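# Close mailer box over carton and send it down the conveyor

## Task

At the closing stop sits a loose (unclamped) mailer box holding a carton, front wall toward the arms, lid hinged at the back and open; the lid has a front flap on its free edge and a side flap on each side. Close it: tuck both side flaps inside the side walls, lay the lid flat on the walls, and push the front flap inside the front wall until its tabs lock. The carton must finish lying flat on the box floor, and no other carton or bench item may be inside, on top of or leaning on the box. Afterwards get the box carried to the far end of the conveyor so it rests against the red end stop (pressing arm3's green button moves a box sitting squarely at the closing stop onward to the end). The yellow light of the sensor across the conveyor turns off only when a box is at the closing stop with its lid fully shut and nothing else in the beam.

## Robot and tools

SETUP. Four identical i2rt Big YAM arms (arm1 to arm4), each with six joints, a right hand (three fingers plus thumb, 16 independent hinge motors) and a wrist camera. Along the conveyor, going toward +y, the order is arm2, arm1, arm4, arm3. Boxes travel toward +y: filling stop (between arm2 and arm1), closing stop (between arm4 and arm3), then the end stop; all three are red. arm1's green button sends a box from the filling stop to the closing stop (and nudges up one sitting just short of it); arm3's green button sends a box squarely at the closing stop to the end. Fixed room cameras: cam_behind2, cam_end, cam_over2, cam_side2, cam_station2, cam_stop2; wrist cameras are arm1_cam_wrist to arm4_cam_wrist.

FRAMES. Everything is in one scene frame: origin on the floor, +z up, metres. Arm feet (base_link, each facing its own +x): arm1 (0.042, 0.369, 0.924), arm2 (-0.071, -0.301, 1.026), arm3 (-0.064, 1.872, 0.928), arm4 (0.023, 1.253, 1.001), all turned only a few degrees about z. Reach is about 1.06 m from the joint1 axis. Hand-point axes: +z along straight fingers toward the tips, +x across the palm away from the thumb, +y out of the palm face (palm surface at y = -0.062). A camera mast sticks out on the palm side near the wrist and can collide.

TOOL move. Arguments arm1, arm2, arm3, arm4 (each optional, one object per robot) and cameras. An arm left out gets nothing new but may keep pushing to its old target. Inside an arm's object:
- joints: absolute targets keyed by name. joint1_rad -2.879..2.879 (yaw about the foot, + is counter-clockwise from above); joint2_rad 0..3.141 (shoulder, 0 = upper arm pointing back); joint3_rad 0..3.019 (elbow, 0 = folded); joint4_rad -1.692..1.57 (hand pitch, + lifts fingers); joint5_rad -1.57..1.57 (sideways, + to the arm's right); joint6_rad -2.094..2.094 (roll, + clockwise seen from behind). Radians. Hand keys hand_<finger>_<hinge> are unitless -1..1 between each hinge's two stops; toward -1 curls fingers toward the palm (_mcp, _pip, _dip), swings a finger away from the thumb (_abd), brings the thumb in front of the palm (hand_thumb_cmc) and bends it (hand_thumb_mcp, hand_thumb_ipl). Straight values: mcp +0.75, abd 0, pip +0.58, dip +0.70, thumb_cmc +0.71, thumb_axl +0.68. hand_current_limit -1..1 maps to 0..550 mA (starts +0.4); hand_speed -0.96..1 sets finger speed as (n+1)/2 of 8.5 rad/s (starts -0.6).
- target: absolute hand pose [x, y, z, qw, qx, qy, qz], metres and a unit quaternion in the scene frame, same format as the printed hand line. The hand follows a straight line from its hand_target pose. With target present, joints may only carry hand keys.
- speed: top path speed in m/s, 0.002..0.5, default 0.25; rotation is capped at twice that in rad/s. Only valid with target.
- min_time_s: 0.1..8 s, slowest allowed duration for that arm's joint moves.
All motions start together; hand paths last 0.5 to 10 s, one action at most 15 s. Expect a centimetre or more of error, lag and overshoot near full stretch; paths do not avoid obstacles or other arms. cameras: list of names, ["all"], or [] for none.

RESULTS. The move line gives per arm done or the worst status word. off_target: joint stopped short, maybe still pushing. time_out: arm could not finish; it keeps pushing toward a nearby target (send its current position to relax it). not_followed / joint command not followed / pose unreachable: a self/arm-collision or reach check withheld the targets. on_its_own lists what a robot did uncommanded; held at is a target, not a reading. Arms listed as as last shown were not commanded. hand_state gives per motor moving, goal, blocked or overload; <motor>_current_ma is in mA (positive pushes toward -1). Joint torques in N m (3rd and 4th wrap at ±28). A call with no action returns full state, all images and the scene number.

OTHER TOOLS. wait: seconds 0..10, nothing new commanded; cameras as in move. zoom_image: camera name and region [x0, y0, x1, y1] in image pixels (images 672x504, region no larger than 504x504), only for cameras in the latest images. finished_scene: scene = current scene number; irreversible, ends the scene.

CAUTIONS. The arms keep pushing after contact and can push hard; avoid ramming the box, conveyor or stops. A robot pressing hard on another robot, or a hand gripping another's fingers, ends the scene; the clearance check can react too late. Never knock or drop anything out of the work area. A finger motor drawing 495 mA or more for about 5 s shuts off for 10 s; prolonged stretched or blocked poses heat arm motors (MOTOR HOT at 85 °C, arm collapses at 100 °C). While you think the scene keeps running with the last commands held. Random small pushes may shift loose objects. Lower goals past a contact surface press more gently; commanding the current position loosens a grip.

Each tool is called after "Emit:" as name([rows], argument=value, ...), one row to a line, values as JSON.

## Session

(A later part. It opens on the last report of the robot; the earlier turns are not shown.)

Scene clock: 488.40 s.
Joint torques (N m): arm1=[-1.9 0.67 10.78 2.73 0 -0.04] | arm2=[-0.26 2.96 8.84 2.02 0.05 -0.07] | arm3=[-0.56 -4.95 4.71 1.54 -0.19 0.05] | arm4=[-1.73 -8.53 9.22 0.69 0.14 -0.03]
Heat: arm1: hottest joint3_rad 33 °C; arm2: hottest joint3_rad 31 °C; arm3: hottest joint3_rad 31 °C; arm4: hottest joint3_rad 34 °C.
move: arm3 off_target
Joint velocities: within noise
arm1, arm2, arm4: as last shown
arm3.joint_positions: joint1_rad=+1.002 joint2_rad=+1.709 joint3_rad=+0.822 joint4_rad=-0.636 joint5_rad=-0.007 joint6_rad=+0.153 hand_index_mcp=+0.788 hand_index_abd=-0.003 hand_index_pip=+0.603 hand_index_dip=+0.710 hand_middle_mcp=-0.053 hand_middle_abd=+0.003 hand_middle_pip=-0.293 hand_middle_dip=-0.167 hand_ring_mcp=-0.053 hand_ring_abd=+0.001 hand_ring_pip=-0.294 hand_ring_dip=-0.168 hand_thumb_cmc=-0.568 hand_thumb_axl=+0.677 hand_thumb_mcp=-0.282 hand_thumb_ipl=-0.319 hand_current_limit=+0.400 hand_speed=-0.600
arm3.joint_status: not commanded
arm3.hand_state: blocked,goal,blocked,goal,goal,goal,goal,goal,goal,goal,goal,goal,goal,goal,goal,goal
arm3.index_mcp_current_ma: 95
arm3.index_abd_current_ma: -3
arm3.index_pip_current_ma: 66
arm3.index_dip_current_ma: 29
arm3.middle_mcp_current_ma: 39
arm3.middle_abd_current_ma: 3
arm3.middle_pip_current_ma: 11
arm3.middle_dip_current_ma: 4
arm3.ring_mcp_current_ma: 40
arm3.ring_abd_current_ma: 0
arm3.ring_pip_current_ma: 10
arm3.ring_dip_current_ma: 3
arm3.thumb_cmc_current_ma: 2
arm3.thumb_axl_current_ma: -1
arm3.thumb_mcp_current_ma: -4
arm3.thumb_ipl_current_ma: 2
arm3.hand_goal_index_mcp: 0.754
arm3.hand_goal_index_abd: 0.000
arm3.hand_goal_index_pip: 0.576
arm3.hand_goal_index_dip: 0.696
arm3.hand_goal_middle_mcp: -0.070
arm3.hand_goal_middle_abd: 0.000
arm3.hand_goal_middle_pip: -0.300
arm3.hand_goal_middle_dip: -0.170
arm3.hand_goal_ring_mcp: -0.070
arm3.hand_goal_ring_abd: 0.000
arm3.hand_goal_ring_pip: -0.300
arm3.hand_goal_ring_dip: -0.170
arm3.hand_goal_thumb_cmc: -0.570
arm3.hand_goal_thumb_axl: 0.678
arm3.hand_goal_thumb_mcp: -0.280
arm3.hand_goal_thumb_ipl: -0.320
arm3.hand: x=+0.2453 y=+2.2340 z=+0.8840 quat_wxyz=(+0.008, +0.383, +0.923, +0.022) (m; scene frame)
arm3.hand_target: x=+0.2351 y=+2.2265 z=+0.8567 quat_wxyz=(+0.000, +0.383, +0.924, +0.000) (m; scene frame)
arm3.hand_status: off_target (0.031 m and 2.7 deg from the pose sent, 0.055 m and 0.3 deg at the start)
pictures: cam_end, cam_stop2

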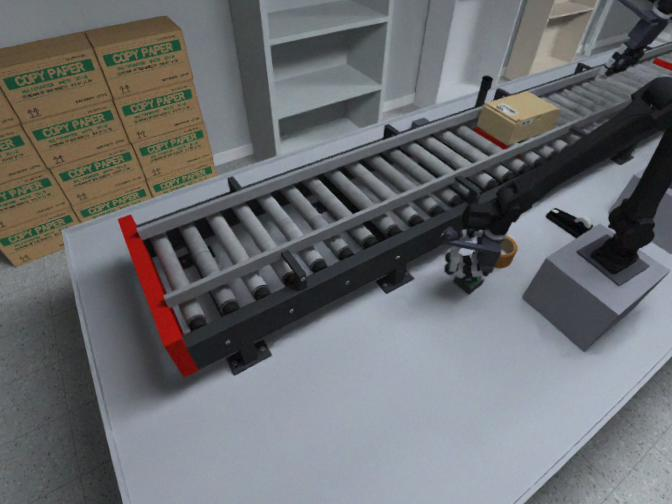

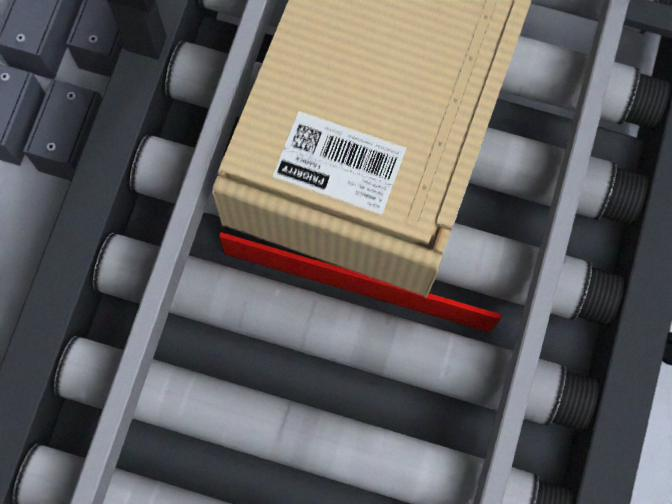

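Emit:
move(arm3={"target": [0.236, 2.222, 0.96, 0, 0.3827, 0.9239, 0], "speed": 0.15})

Emit:
wait(seconds=3, cameras=["cam_end", "cam_stop2", "cam_over2"])

Scene clock: 492.20 s.
Joint torques (N m): arm1=[-1.96 0.67 10.81 2.7 0.01 -0.04] | arm2=[-0.26 2.96 8.84 2 0.05 -0.07] | arm3=[-1.38 -8.18 9.58 0.16 -0.12 -0.06] | arm4=[-1.67 -8.35 9.4 0.55 0.14 -0.03]
Heat: arm1: hottest joint3_rad 33 °C; arm2: hottest joint3_rad 31 °C; arm3: hottest joint3_rad 31 °C; arm4: hottest joint3_rad 34 °C.
move: arm3 off_target
Joint velocities: within noise
arm1.joint_positions: joint1_rad=+0.114 joint2_rad=+0.518 joint3_rad=+1.353 joint4_rad=-1.272 joint5_rad=+0.009 joint6_rad=+1.033 hand_index_mcp=+0.755 hand_index_abd=+0.000 hand_index_pip=+0.577 hand_index_dip=+0.696 hand_middle_mcp=+0.755 hand_middle_abd=+0.000 hand_middle_pip=+0.577 hand_middle_dip=+0.696 hand_ring_mcp=+0.756 hand_ring_abd=+0.000 hand_ring_pip=+0.577 hand_ring_dip=+0.696 hand_thumb_cmc=+0.715 hand_thumb_axl=+0.677 hand_thumb_mcp=+0.226 hand_thumb_ipl=+0.168 hand_current_limit=+0.400 hand_speed=-0.600
arm1.joint_status: not commanded
arm1.hand_state: goal,goal,goal,goal,goal,goal,goal,goal,goal,goal,goal,goal,goal,goal,goal,goal
arm1.index_mcp_current_ma: 0
arm1.index_abd_current_ma: 0
arm1.index_pip_current_ma: 0
arm1.index_dip_current_ma: 0
arm1.middle_mcp_current_ma: 0
arm1.middle_abd_current_ma: 0
arm1.middle_pip_current_ma: 0
arm1.middle_dip_current_ma: 0
arm1.ring_mcp_current_ma: 0
arm1.ring_abd_current_ma: 0
arm1.ring_pip_current_ma: 0
arm1.ring_dip_current_ma: 0
arm1.thumb_cmc_current_ma: 0
arm1.thumb_axl_current_ma: 0
arm1.thumb_mcp_current_ma: 0
arm1.thumb_ipl_current_ma: 0
arm1.hand_goal_index_mcp: 0.754
arm1.hand_goal_index_abd: 0.000
arm1.hand_goal_index_pip: 0.576
arm1.hand_goal_index_dip: 0.696
arm1.hand_goal_middle_mcp: 0.754
arm1.hand_goal_middle_abd: 0.000
arm1.hand_goal_middle_pip: 0.576
arm1.hand_goal_middle_dip: 0.696
arm1.hand_goal_ring_mcp: 0.754
arm1.hand_goal_ring_abd: 0.000
arm1.hand_goal_ring_pip: 0.576
arm1.hand_goal_ring_dip: 0.696
arm1.hand_goal_thumb_cmc: 0.714
arm1.hand_goal_thumb_axl: 0.678
arm1.hand_goal_thumb_mcp: 0.226
arm1.hand_goal_thumb_ipl: 0.168
arm1.hand: x=+0.2655 y=+0.3229 z=+1.5033 quat_wxyz=(+0.095, +0.786, +0.298, +0.533) (m; scene frame)
arm1.hand_target: x=+0.2617 y=+0.3221 z=+1.5139 quat_wxyz=(+0.096, +0.780, +0.296, +0.544) (m; scene frame)
arm1.hand_status: not commanded
arm2.joint_positions: joint1_rad=-0.157 joint2_rad=+0.566 joint3_rad=+1.334 joint4_rad=-1.248 joint5_rad=+0.079 joint6_rad=+1.162 hand_index_mcp=+0.755 hand_index_abd=+0.000 hand_index_pip=+0.577 hand_index_dip=+0.696 hand_middle_mcp=+0.755 hand_middle_abd=+0.000 hand_middle_pip=+0.577 hand_middle_dip=+0.696 hand_ring_mcp=+0.755 hand_ring_abd=+0.000 hand_ring_pip=+0.577 hand_ring_dip=+0.696 hand_thumb_cmc=+0.793 hand_thumb_axl=+0.677 hand_thumb_mcp=+0.226 hand_thumb_ipl=+0.168 hand_current_limit=+0.400 hand_speed=-0.600
arm2.joint_status: not commanded
arm2.hand_state: goal,goal,goal,goal,goal,goal,goal,goal,goal,goal,goal,goal,overload,goal,goal,goal
arm2.index_mcp_current_ma: 1
arm2.index_abd_current_ma: 0
arm2.index_pip_current_ma: 1
arm2.index_dip_current_ma: 0
arm2.middle_mcp_current_ma: 1
arm2.middle_abd_current_ma: 0
arm2.middle_pip_current_ma: 1
arm2.middle_dip_current_ma: 0
arm2.ring_mcp_current_ma: 1
arm2.ring_abd_current_ma: 0
arm2.ring_pip_current_ma: 1
arm2.ring_dip_current_ma: 0
arm2.thumb_cmc_current_ma: 0
arm2.thumb_axl_current_ma: -1
arm2.thumb_mcp_current_ma: 0
arm2.thumb_ipl_current_ma: 0
arm2.hand_goal_index_mcp: 0.754
arm2.hand_goal_index_abd: 0.000
arm2.hand_goal_index_pip: 0.576
arm2.hand_goal_index_dip: 0.696
arm2.hand_goal_middle_mcp: 0.754
arm2.hand_goal_middle_abd: 0.000
arm2.hand_goal_middle_pip: 0.576
arm2.hand_goal_middle_dip: 0.696
arm2.hand_goal_ring_mcp: 0.754
arm2.hand_goal_ring_abd: 0.000
arm2.hand_goal_ring_pip: 0.576
arm2.hand_goal_ring_dip: 0.696
arm2.hand_goal_thumb_cmc: 0.714
arm2.hand_goal_thumb_axl: 0.678
arm2.hand_goal_thumb_mcp: 0.226
arm2.hand_goal_thumb_ipl: 0.168
arm2.hand: x=+0.1243 y=-0.4557 z=+1.5848 quat_wxyz=(+0.212, +0.852, +0.037, +0.477) (m; scene frame)
arm2.hand_target: x=+0.1211 y=-0.4546 z=+1.5950 quat_wxyz=(+0.215, +0.846, +0.036, +0.486) (m; scene frame)
arm2.hand_status: not commanded
arm3.joint_positions: joint1_rad=+1.002 joint2_rad=+1.532 joint3_rad=+0.849 joint4_rad=-0.910 joint5_rad=-0.010 joint6_rad=+0.153 hand_index_mcp=+0.749 hand_index_abd=-0.003 hand_index_pip=+0.572 hand_index_dip=+0.693 hand_middle_mcp=-0.053 hand_middle_abd=+0.003 hand_middle_pip=-0.293 hand_middle_dip=-0.167 hand_ring_mcp=-0.053 hand_ring_abd=+0.001 hand_ring_pip=-0.294 hand_ring_dip=-0.168 hand_thumb_cmc=-0.568 hand_thumb_axl=+0.677 hand_thumb_mcp=-0.282 hand_thumb_ipl=-0.319 hand_current_limit=+0.400 hand_speed=-0.600
arm3.joint_status: not commanded
arm3.hand_state: goal,goal,goal,goal,goal,goal,goal,goal,goal,goal,goal,goal,goal,goal,goal,goal
arm3.index_mcp_current_ma: -7
arm3.index_abd_current_ma: -3
arm3.index_pip_current_ma: -5
arm3.index_dip_current_ma: -4
arm3.middle_mcp_current_ma: 39
arm3.middle_abd_current_ma: 3
arm3.middle_pip_current_ma: 11
arm3.middle_dip_current_ma: 4
arm3.ring_mcp_current_ma: 40
arm3.ring_abd_current_ma: 0
arm3.ring_pip_current_ma: 10
arm3.ring_dip_current_ma: 3
arm3.thumb_cmc_current_ma: 2
arm3.thumb_axl_current_ma: -1
arm3.thumb_mcp_current_ma: -4
arm3.thumb_ipl_current_ma: 2
arm3.hand_goal_index_mcp: 0.754
arm3.hand_goal_index_abd: 0.000
arm3.hand_goal_index_pip: 0.576
arm3.hand_goal_index_dip: 0.696
arm3.hand_goal_middle_mcp: -0.070
arm3.hand_goal_middle_abd: 0.000
arm3.hand_goal_middle_pip: -0.300
arm3.hand_goal_middle_dip: -0.170
arm3.hand_goal_ring_mcp: -0.070
arm3.hand_goal_ring_abd: 0.000
arm3.hand_goal_ring_pip: -0.300
arm3.hand_goal_ring_dip: -0.170
arm3.hand_goal_thumb_cmc: -0.570
arm3.hand_goal_thumb_axl: 0.678
arm3.hand_goal_thumb_mcp: -0.280
arm3.hand_goal_thumb_ipl: -0.320
arm3.hand: x=+0.2276 y=+2.2120 z=+0.9487 quat_wxyz=(-0.001, +0.384, +0.923, -0.012) (m; scene frame)
arm3.hand_target: x=+0.2358 y=+2.2216 z=+0.9601 quat_wxyz=(+0.000, +0.383, +0.924, +0.000) (m; scene frame)
arm3.hand_status: off_target (0.017 m and 1.4 deg from the pose sent, 0.077 m and 2.7 deg at the start)
arm4: as last shown
pictures: none

Scene clock: 495.20 s.
Joint torques (N m): arm1=[-1.96 0.79 10.8 2.71 0 -0.04] | arm2=[-0.26 2.9 8.84 2 0.05 -0.07] | arm3=[-1.55 -8 9.61 0.17 -0.11 -0.07] | arm4=[-1.61 -8.47 9.26 0.59 0.11 -0.03]
Heat: arm1: hottest joint3_rad 33 °C; arm2: hottest joint3_rad 31 °C; arm3: hottest joint3_rad 31 °C; arm4: hottest joint3_rad 34 °C.
Joint velocities: within noise
arm1.joint_positions: joint1_rad=+0.114 joint2_rad=+0.518 joint3_rad=+1.353 joint4_rad=-1.272 joint5_rad=+0.009 joint6_rad=+1.033 hand_index_mcp=+0.755 hand_index_abd=+0.000 hand_index_pip=+0.577 hand_index_dip=+0.696 hand_middle_mcp=+0.755 hand_middle_abd=+0.000 hand_middle_pip=+0.577 hand_middle_dip=+0.696 hand_ring_mcp=+0.756 hand_ring_abd=+0.000 hand_ring_pip=+0.577 hand_ring_dip=+0.696 hand_thumb_cmc=+0.715 hand_thumb_axl=+0.677 hand_thumb_mcp=+0.226 hand_thumb_ipl=+0.168 hand_current_limit=+0.400 hand_speed=-0.600
arm1.joint_status: not commanded
arm1.hand_state: goal,goal,goal,goal,goal,goal,goal,goal,goal,goal,goal,goal,goal,goal,goal,goal
arm1.index_mcp_current_ma: 0
arm1.index_abd_current_ma: 0
arm1.index_pip_current_ma: 0
arm1.index_dip_current_ma: 0
arm1.middle_mcp_current_ma: 0
arm1.middle_abd_current_ma: 0
arm1.middle_pip_current_ma: 0
arm1.middle_dip_current_ma: 0
arm1.ring_mcp_current_ma: 0
arm1.ring_abd_current_ma: 0
arm1.ring_pip_current_ma: 0
arm1.ring_dip_current_ma: 0
arm1.thumb_cmc_current_ma: 0
arm1.thumb_axl_current_ma: 0
arm1.thumb_mcp_current_ma: 0
arm1.thumb_ipl_current_ma: 0
arm1.hand_goal_index_mcp: 0.754
arm1.hand_goal_index_abd: 0.000
arm1.hand_goal_index_pip: 0.576
arm1.hand_goal_index_dip: 0.696
arm1.hand_goal_middle_mcp: 0.754
arm1.hand_goal_middle_abd: 0.000
arm1.hand_goal_middle_pip: 0.576
arm1.hand_goal_middle_dip: 0.696
arm1.hand_goal_ring_mcp: 0.754
arm1.hand_goal_ring_abd: 0.000
arm1.hand_goal_ring_pip: 0.576
arm1.hand_goal_ring_dip: 0.696
arm1.hand_goal_thumb_cmc: 0.714
arm1.hand_goal_thumb_axl: 0.678
arm1.hand_goal_thumb_mcp: 0.226
arm1.hand_goal_thumb_ipl: 0.168
arm1.hand: x=+0.2655 y=+0.3229 z=+1.5033 quat_wxyz=(+0.095, +0.786, +0.298, +0.533) (m; scene frame)
arm1.hand_target: x=+0.2617 y=+0.3221 z=+1.5139 quat_wxyz=(+0.096, +0.780, +0.296, +0.544) (m; scene frame)
arm1.hand_status: not commanded
arm2.joint_positions: joint1_rad=-0.157 joint2_rad=+0.566 joint3_rad=+1.334 joint4_rad=-1.248 joint5_rad=+0.079 joint6_rad=+1.162 hand_index_mcp=+0.755 hand_index_abd=+0.000 hand_index_pip=+0.577 hand_index_dip=+0.696 hand_middle_mcp=+0.755 hand_middle_abd=+0.000 hand_middle_pip=+0.577 hand_middle_dip=+0.696 hand_ring_mcp=+0.755 hand_ring_abd=+0.000 hand_ring_pip=+0.577 hand_ring_dip=+0.696 hand_thumb_cmc=+0.793 hand_thumb_axl=+0.677 hand_thumb_mcp=+0.226 hand_thumb_ipl=+0.168 hand_current_limit=+0.400 hand_speed=-0.600
arm2.joint_status: not commanded
arm2.hand_state: goal,goal,goal,goal,goal,goal,goal,goal,goal,goal,goal,goal,overload,goal,goal,goal
arm2.index_mcp_current_ma: 1
arm2.index_abd_current_ma: 0
arm2.index_pip_current_ma: 1
arm2.index_dip_current_ma: 0
arm2.middle_mcp_current_ma: 1
arm2.middle_abd_current_ma: 0
arm2.middle_pip_current_ma: 1
arm2.middle_dip_current_ma: 0
arm2.ring_mcp_current_ma: 1
arm2.ring_abd_current_ma: 0
arm2.ring_pip_current_ma: 1
arm2.ring_dip_current_ma: 0
arm2.thumb_cmc_current_ma: 0
arm2.thumb_axl_current_ma: -1
arm2.thumb_mcp_current_ma: 0
arm2.thumb_ipl_current_ma: 0
arm2.hand_goal_index_mcp: 0.754
arm2.hand_goal_index_abd: 0.000
arm2.hand_goal_index_pip: 0.576
arm2.hand_goal_index_dip: 0.696
arm2.hand_goal_middle_mcp: 0.754
arm2.hand_goal_middle_abd: 0.000
arm2.hand_goal_middle_pip: 0.576
arm2.hand_goal_middle_dip: 0.696
arm2.hand_goal_ring_mcp: 0.754
arm2.hand_goal_ring_abd: 0.000
arm2.hand_goal_ring_pip: 0.576
arm2.hand_goal_ring_dip: 0.696
arm2.hand_goal_thumb_cmc: 0.714
arm2.hand_goal_thumb_axl: 0.678
arm2.hand_goal_thumb_mcp: 0.226
arm2.hand_goal_thumb_ipl: 0.168
arm2.hand: x=+0.1243 y=-0.4557 z=+1.5848 quat_wxyz=(+0.212, +0.852, +0.037, +0.477) (m; scene frame)
arm2.hand_target: x=+0.1211 y=-0.4546 z=+1.5950 quat_wxyz=(+0.215, +0.846, +0.036, +0.486) (m; scene frame)
arm2.hand_status: not commanded
arm3.joint_positions: joint1_rad=+1.002 joint2_rad=+1.532 joint3_rad=+0.849 joint4_rad=-0.910 joint5_rad=-0.010 joint6_rad=+0.153 hand_index_mcp=+0.749 hand_index_abd=-0.003 hand_index_pip=+0.572 hand_index_dip=+0.693 hand_middle_mcp=-0.053 hand_middle_abd=+0.003 hand_middle_pip=-0.293 hand_middle_dip=-0.167 hand_ring_mcp=-0.053 hand_ring_abd=+0.001 hand_ring_pip=-0.294 hand_ring_dip=-0.168 hand_thumb_cmc=-0.568 hand_thumb_axl=+0.677 hand_thumb_mcp=-0.282 hand_thumb_ipl=-0.319 hand_current_limit=+0.400 hand_speed=-0.600
arm3.joint_status: not commanded
arm3.hand_state: goal,goal,goal,goal,goal,goal,goal,goal,goal,goal,goal,goal,goal,goal,goal,goal
arm3.index_mcp_current_ma: -7
arm3.index_abd_current_ma: -3
arm3.index_pip_current_ma: -5
arm3.index_dip_current_ma: -4
arm3.middle_mcp_current_ma: 39
arm3.middle_abd_current_ma: 3
arm3.middle_pip_current_ma: 11
arm3.middle_dip_current_ma: 4
arm3.ring_mcp_current_ma: 40
arm3.ring_abd_current_ma: 0
arm3.ring_pip_current_ma: 10
arm3.ring_dip_current_ma: 3
arm3.thumb_cmc_current_ma: 2
arm3.thumb_axl_current_ma: -1
arm3.thumb_mcp_current_ma: -4
arm3.thumb_ipl_current_ma: 2
arm3.hand_goal_index_mcp: 0.754
arm3.hand_goal_index_abd: 0.000
arm3.hand_goal_index_pip: 0.576
arm3.hand_goal_index_dip: 0.696
arm3.hand_goal_middle_mcp: -0.070
arm3.hand_goal_middle_abd: 0.000
arm3.hand_goal_middle_pip: -0.300
arm3.hand_goal_middle_dip: -0.170
arm3.hand_goal_ring_mcp: -0.070
arm3.hand_goal_ring_abd: 0.000
arm3.hand_goal_ring_pip: -0.300
arm3.hand_goal_ring_dip: -0.170
arm3.hand_goal_thumb_cmc: -0.570
arm3.hand_goal_thumb_axl: 0.678
arm3.hand_goal_thumb_mcp: -0.280
arm3.hand_goal_thumb_ipl: -0.320
arm3.hand: x=+0.2276 y=+2.2120 z=+0.9487 quat_wxyz=(-0.001, +0.384, +0.923, -0.012) (m; scene frame)
arm3.hand_target: x=+0.2358 y=+2.2216 z=+0.9602 quat_wxyz=(+0.000, +0.383, +0.924, +0.000) (m; scene frame)
arm3.hand_status: off_target (0.017 m and 1.4 deg from the pose sent, 0.077 m and 2.7 deg at the start)
arm4.joint_positions: joint1_rad=+0.283 joint2_rad=+1.144 joint3_rad=+1.271 joint4_rad=-1.431 joint5_rad=+0.109 joint6_rad=+0.409 hand_index_mcp=+0.754 hand_index_abd=-0.002 hand_index_pip=+0.574 hand_index_dip=+0.694 hand_middle_mcp=+0.754 hand_middle_abd=-0.002 hand_middle_pip=+0.574 hand_middle_dip=+0.694 hand_ring_mcp=+0.754 hand_ring_abd=-0.003 hand_ring_pip=+0.574 hand_ring_dip=+0.695 hand_thumb_cmc=+0.715 hand_thumb_axl=+0.677 hand_thumb_mcp=+0.222 hand_thumb_ipl=+0.168 hand_current_limit=+0.400 hand_speed=-0.600
arm4.joint_status: not commanded
arm4.hand_state: goal,goal,goal,goal,goal,goal,goal,goal,goal,goal,goal,goal,goal,goal,goal,goal
arm4.index_mcp_current_ma: 0
arm4.index_abd_current_ma: 0
arm4.index_pip_current_ma: 0
arm4.index_dip_current_ma: 0
arm4.middle_mcp_current_ma: 0
arm4.middle_abd_current_ma: 0
arm4.middle_pip_current_ma: 0
arm4.middle_dip_current_ma: 0
arm4.ring_mcp_current_ma: 0
arm4.ring_abd_current_ma: 0
arm4.ring_pip_current_ma: 0
arm4.ring_dip_current_ma: 0
arm4.thumb_cmc_current_ma: 0
arm4.thumb_axl_current_ma: 0
arm4.thumb_mcp_current_ma: -1
arm4.thumb_ipl_current_ma: 0
arm4.hand_goal_index_mcp: 0.754
arm4.hand_goal_index_abd: 0.000
arm4.hand_goal_index_pip: 0.576
arm4.hand_goal_index_dip: 0.696
arm4.hand_goal_middle_mcp: 0.754
arm4.hand_goal_middle_abd: 0.000
arm4.hand_goal_middle_pip: 0.576
arm4.hand_goal_middle_dip: 0.696
arm4.hand_goal_ring_mcp: 0.754
arm4.hand_goal_ring_abd: 0.000
arm4.hand_goal_ring_pip: 0.576
arm4.hand_goal_ring_dip: 0.696
arm4.hand_goal_thumb_cmc: 0.714
arm4.hand_goal_thumb_axl: 0.678
arm4.hand_goal_thumb_mcp: 0.226
arm4.hand_goal_thumb_ipl: 0.168
arm4.hand: x=+0.4517 y=+1.3664 z=+1.3357 quat_wxyz=(+0.096, +0.698, +0.702, +0.102) (m; scene frame)
arm4.hand_target: x=+0.4500 y=+1.3600 z=+1.3300 quat_wxyz=(+0.092, +0.701, +0.701, +0.092) (m; scene frame)
arm4.hand_status: not commanded
wait: 3.00 s; at rest by 0.27 s
pictures: cam_end, cam_over2, cam_stop2

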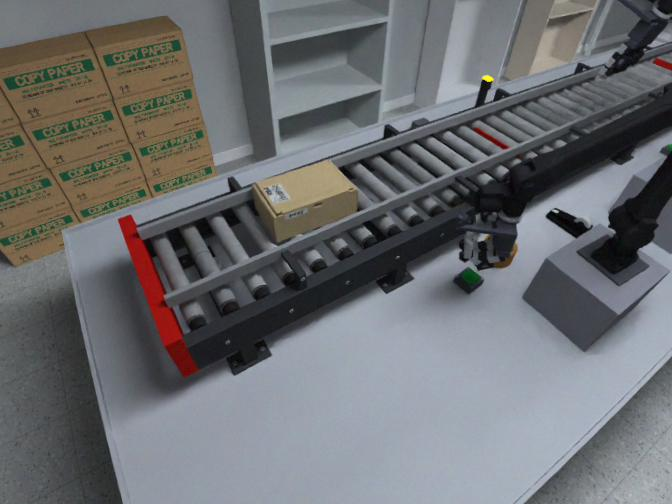

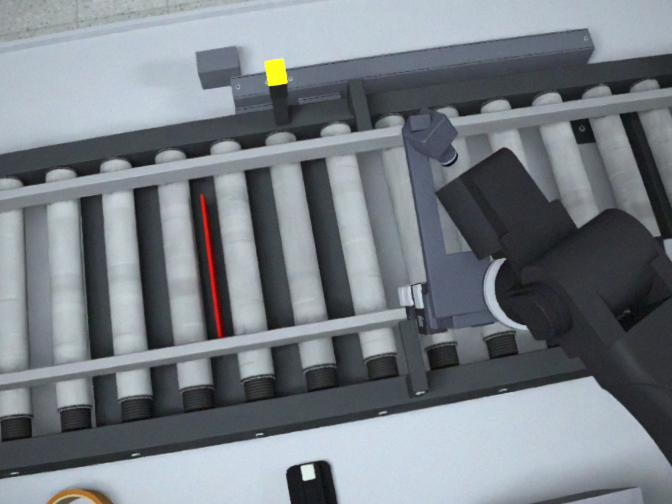

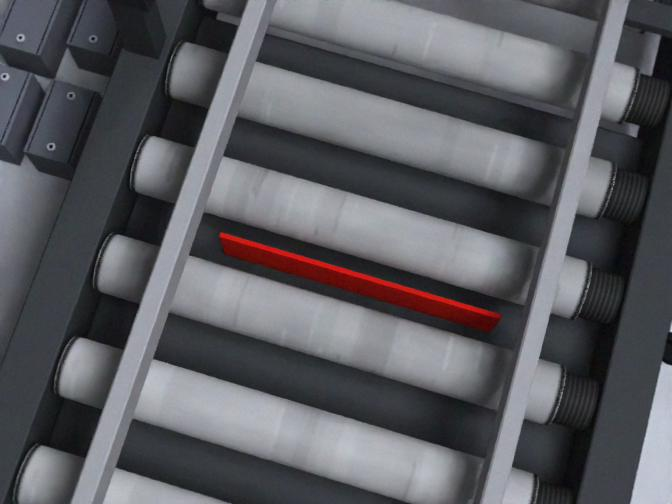

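Emit:
wait(seconds=4, cameras=["cam_end"])

Emit:
zoom_image(camera="cam_end", region=[100, 130, 400, 390])

Scene clock: 501.03 s.
Joint torques (N m): arm1=[-1.96 0.67 10.81 2.73 0 -0.05] | arm2=[-0.32 2.96 8.84 2 0.05 -0.07] | arm3=[-1.85 -8 9.55 0.24 -0.12 -0.05] | arm4=[-1.85 -8.35 9.1 0.65 0.14 0]
Heat: arm1: hottest joint3_rad 33 °C; arm2: hottest joint3_rad 31 °C; arm3: hottest joint3_rad 31 °C; arm4: hottest joint3_rad 34 °C.
Joint velocities: within noise
arm1.joint_positions: joint1_rad=+0.114 joint2_rad=+0.518 joint3_rad=+1.353 joint4_rad=-1.272 joint5_rad=+0.009 joint6_rad=+1.033 hand_index_mcp=+0.755 hand_index_abd=+0.000 hand_index_pip=+0.577 hand_index_dip=+0.696 hand_middle_mcp=+0.755 hand_middle_abd=+0.000 hand_middle_pip=+0.577 hand_middle_dip=+0.696 hand_ring_mcp=+0.756 hand_ring_abd=+0.000 hand_ring_pip=+0.577 hand_ring_dip=+0.696 hand_thumb_cmc=+0.715 hand_thumb_axl=+0.677 hand_thumb_mcp=+0.226 hand_thumb_ipl=+0.168 hand_current_limit=+0.400 hand_speed=-0.600
arm1.joint_status: not commanded
arm1.hand_state: goal,goal,goal,goal,goal,goal,goal,goal,goal,goal,goal,goal,goal,goal,goal,goal
arm1.index_mcp_current_ma: 0
arm1.index_abd_current_ma: 0
arm1.index_pip_current_ma: 0
arm1.index_dip_current_ma: 0
arm1.middle_mcp_current_ma: 0
arm1.middle_abd_current_ma: 0
arm1.middle_pip_current_ma: 0
arm1.middle_dip_current_ma: 0
arm1.ring_mcp_current_ma: 0
arm1.ring_abd_current_ma: 0
arm1.ring_pip_current_ma: 0
arm1.ring_dip_current_ma: 0
arm1.thumb_cmc_current_ma: 0
arm1.thumb_axl_current_ma: 0
arm1.thumb_mcp_current_ma: 0
arm1.thumb_ipl_current_ma: 0
arm1.hand_goal_index_mcp: 0.754
arm1.hand_goal_index_abd: 0.000
arm1.hand_goal_index_pip: 0.576
arm1.hand_goal_index_dip: 0.696
arm1.hand_goal_middle_mcp: 0.754
arm1.hand_goal_middle_abd: 0.000
arm1.hand_goal_middle_pip: 0.576
arm1.hand_goal_middle_dip: 0.696
arm1.hand_goal_ring_mcp: 0.754
arm1.hand_goal_ring_abd: 0.000
arm1.hand_goal_ring_pip: 0.576
arm1.hand_goal_ring_dip: 0.696
arm1.hand_goal_thumb_cmc: 0.714
arm1.hand_goal_thumb_axl: 0.678
arm1.hand_goal_thumb_mcp: 0.226
arm1.hand_goal_thumb_ipl: 0.168
arm1.hand: x=+0.2655 y=+0.3229 z=+1.5033 quat_wxyz=(+0.095, +0.786, +0.298, +0.533) (m; scene frame)
arm1.hand_target: x=+0.2617 y=+0.3221 z=+1.5139 quat_wxyz=(+0.096, +0.780, +0.296, +0.544) (m; scene frame)
arm1.hand_status: not commanded
arm2.joint_positions: joint1_rad=-0.157 joint2_rad=+0.566 joint3_rad=+1.334 joint4_rad=-1.248 joint5_rad=+0.079 joint6_rad=+1.162 hand_index_mcp=+0.755 hand_index_abd=+0.000 hand_index_pip=+0.577 hand_index_dip=+0.696 hand_middle_mcp=+0.755 hand_middle_abd=+0.000 hand_middle_pip=+0.577 hand_middle_dip=+0.696 hand_ring_mcp=+0.755 hand_ring_abd=+0.000 hand_ring_pip=+0.577 hand_ring_dip=+0.696 hand_thumb_cmc=+0.793 hand_thumb_axl=+0.677 hand_thumb_mcp=+0.226 hand_thumb_ipl=+0.168 hand_current_limit=+0.400 hand_speed=-0.600
arm2.joint_status: not commanded
arm2.hand_state: goal,goal,goal,goal,goal,goal,goal,goal,goal,goal,goal,goal,overload,goal,goal,goal
arm2.index_mcp_current_ma: 1
arm2.index_abd_current_ma: 0
arm2.index_pip_current_ma: 1
arm2.index_dip_current_ma: 0
arm2.middle_mcp_current_ma: 1
arm2.middle_abd_current_ma: 0
arm2.middle_pip_current_ma: 1
arm2.middle_dip_current_ma: 0
arm2.ring_mcp_current_ma: 1
arm2.ring_abd_current_ma: 0
arm2.ring_pip_current_ma: 1
arm2.ring_dip_current_ma: 0
arm2.thumb_cmc_current_ma: 0
arm2.thumb_axl_current_ma: -1
arm2.thumb_mcp_current_ma: 0
arm2.thumb_ipl_current_ma: 0
arm2.hand_goal_index_mcp: 0.754
arm2.hand_goal_index_abd: 0.000
arm2.hand_goal_index_pip: 0.576
arm2.hand_goal_index_dip: 0.696
arm2.hand_goal_middle_mcp: 0.754
arm2.hand_goal_middle_abd: 0.000
arm2.hand_goal_middle_pip: 0.576
arm2.hand_goal_middle_dip: 0.696
arm2.hand_goal_ring_mcp: 0.754
arm2.hand_goal_ring_abd: 0.000
arm2.hand_goal_ring_pip: 0.576
arm2.hand_goal_ring_dip: 0.696
arm2.hand_goal_thumb_cmc: 0.714
arm2.hand_goal_thumb_axl: 0.678
arm2.hand_goal_thumb_mcp: 0.226
arm2.hand_goal_thumb_ipl: 0.168
arm2.hand: x=+0.1243 y=-0.4557 z=+1.5848 quat_wxyz=(+0.212, +0.852, +0.037, +0.477) (m; scene frame)
arm2.hand_target: x=+0.1211 y=-0.4546 z=+1.5950 quat_wxyz=(+0.215, +0.846, +0.036, +0.486) (m; scene frame)
arm2.hand_status: not commanded
arm3.joint_positions: joint1_rad=+1.002 joint2_rad=+1.532 joint3_rad=+0.849 joint4_rad=-0.910 joint5_rad=-0.010 joint6_rad=+0.153 hand_index_mcp=+0.749 hand_index_abd=-0.003 hand_index_pip=+0.572 hand_index_dip=+0.693 hand_middle_mcp=-0.053 hand_middle_abd=+0.003 hand_middle_pip=-0.293 hand_middle_dip=-0.167 hand_ring_mcp=-0.053 hand_ring_abd=+0.001 hand_ring_pip=-0.294 hand_ring_dip=-0.168 hand_thumb_cmc=-0.568 hand_thumb_axl=+0.677 hand_thumb_mcp=-0.282 hand_thumb_ipl=-0.319 hand_current_limit=+0.400 hand_speed=-0.600
arm3.joint_status: not commanded
arm3.hand_state: goal,goal,goal,goal,goal,goal,goal,goal,goal,goal,goal,goal,goal,goal,goal,goal
arm3.index_mcp_current_ma: -7
arm3.index_abd_current_ma: -3
arm3.index_pip_current_ma: -5
arm3.index_dip_current_ma: -4
arm3.middle_mcp_current_ma: 39
arm3.middle_abd_current_ma: 3
arm3.middle_pip_current_ma: 11
arm3.middle_dip_current_ma: 4
arm3.ring_mcp_current_ma: 40
arm3.ring_abd_current_ma: 0
arm3.ring_pip_current_ma: 10
arm3.ring_dip_current_ma: 3
arm3.thumb_cmc_current_ma: 2
arm3.thumb_axl_current_ma: -1
arm3.thumb_mcp_current_ma: -4
arm3.thumb_ipl_current_ma: 2
arm3.hand_goal_index_mcp: 0.754
arm3.hand_goal_index_abd: 0.000
arm3.hand_goal_index_pip: 0.576
arm3.hand_goal_index_dip: 0.696
arm3.hand_goal_middle_mcp: -0.070
arm3.hand_goal_middle_abd: 0.000
arm3.hand_goal_middle_pip: -0.300
arm3.hand_goal_middle_dip: -0.170
arm3.hand_goal_ring_mcp: -0.070
arm3.hand_goal_ring_abd: 0.000
arm3.hand_goal_ring_pip: -0.300
arm3.hand_goal_ring_dip: -0.170
arm3.hand_goal_thumb_cmc: -0.570
arm3.hand_goal_thumb_axl: 0.678
arm3.hand_goal_thumb_mcp: -0.280
arm3.hand_goal_thumb_ipl: -0.320
arm3.hand: x=+0.2276 y=+2.2120 z=+0.9487 quat_wxyz=(-0.001, +0.384, +0.923, -0.012) (m; scene frame)
arm3.hand_target: x=+0.2358 y=+2.2216 z=+0.9602 quat_wxyz=(+0.000, +0.383, +0.924, +0.000) (m; scene frame)
arm3.hand_status: off_target (0.017 m and 1.4 deg from the pose sent, 0.077 m and 2.7 deg at the start)
arm4.joint_positions: joint1_rad=+0.283 joint2_rad=+1.144 joint3_rad=+1.271 joint4_rad=-1.431 joint5_rad=+0.109 joint6_rad=+0.409 hand_index_mcp=+0.754 hand_index_abd=-0.002 hand_index_pip=+0.574 hand_index_dip=+0.694 hand_middle_mcp=+0.754 hand_middle_abd=-0.002 hand_middle_pip=+0.574 hand_middle_dip=+0.694 hand_ring_mcp=+0.754 hand_ring_abd=-0.003 hand_ring_pip=+0.574 hand_ring_dip=+0.695 hand_thumb_cmc=+0.715 hand_thumb_axl=+0.677 hand_thumb_mcp=+0.222 hand_thumb_ipl=+0.168 hand_current_limit=+0.400 hand_speed=-0.600
arm4.joint_status: not commanded
arm4.hand_state: goal,goal,goal,goal,goal,goal,goal,goal,goal,goal,goal,goal,goal,goal,goal,goal
arm4.index_mcp_current_ma: 0
arm4.index_abd_current_ma: 0
arm4.index_pip_current_ma: 0
arm4.index_dip_current_ma: 0
arm4.middle_mcp_current_ma: 0
arm4.middle_abd_current_ma: 0
arm4.middle_pip_current_ma: 0
arm4.middle_dip_current_ma: 0
arm4.ring_mcp_current_ma: 0
arm4.ring_abd_current_ma: 0
arm4.ring_pip_current_ma: 0
arm4.ring_dip_current_ma: 0
arm4.thumb_cmc_current_ma: 0
arm4.thumb_axl_current_ma: 0
arm4.thumb_mcp_current_ma: -1
arm4.thumb_ipl_current_ma: 0
arm4.hand_goal_index_mcp: 0.754
arm4.hand_goal_index_abd: 0.000
arm4.hand_goal_index_pip: 0.576
arm4.hand_goal_index_dip: 0.696
arm4.hand_goal_middle_mcp: 0.754
arm4.hand_goal_middle_abd: 0.000
arm4.hand_goal_middle_pip: 0.576
arm4.hand_goal_middle_dip: 0.696
arm4.hand_goal_ring_mcp: 0.754
arm4.hand_goal_ring_abd: 0.000
arm4.hand_goal_ring_pip: 0.576
arm4.hand_goal_ring_dip: 0.696
arm4.hand_goal_thumb_cmc: 0.714
arm4.hand_goal_thumb_axl: 0.678
arm4.hand_goal_thumb_mcp: 0.226
arm4.hand_goal_thumb_ipl: 0.168
arm4.hand: x=+0.4517 y=+1.3664 z=+1.3357 quat_wxyz=(+0.096, +0.698, +0.702, +0.102) (m; scene frame)
arm4.hand_target: x=+0.4500 y=+1.3600 z=+1.3300 quat_wxyz=(+0.092, +0.701, +0.701, +0.092) (m; scene frame)
arm4.hand_status: not commanded
wait: 4.00 s; at rest from the start
pictures: cam_end

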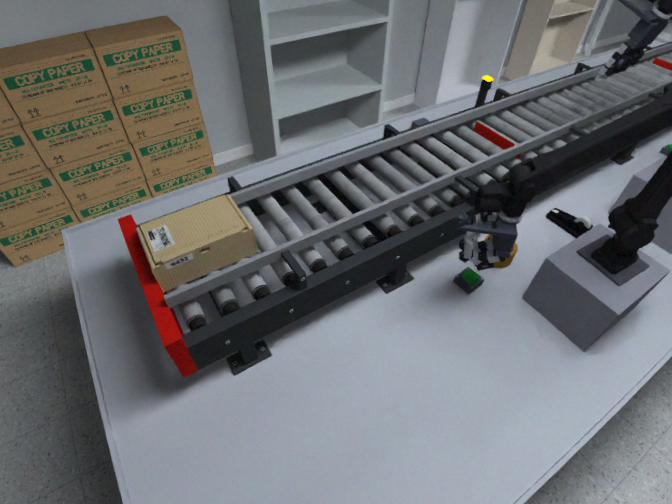

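Scaled by 1.680 from the camera's 672x504 image, which has a finer 960x720 frame.

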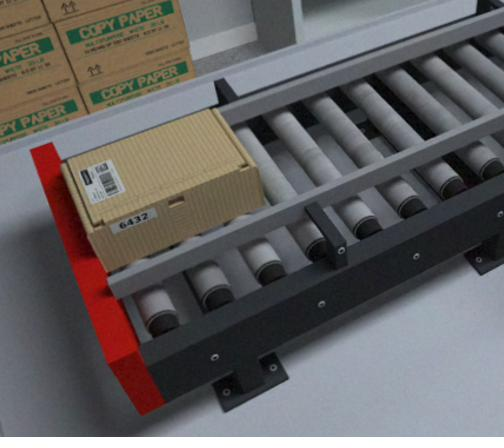

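Emit:
finished_scene(scene=1)

The scene is finished: the task was done.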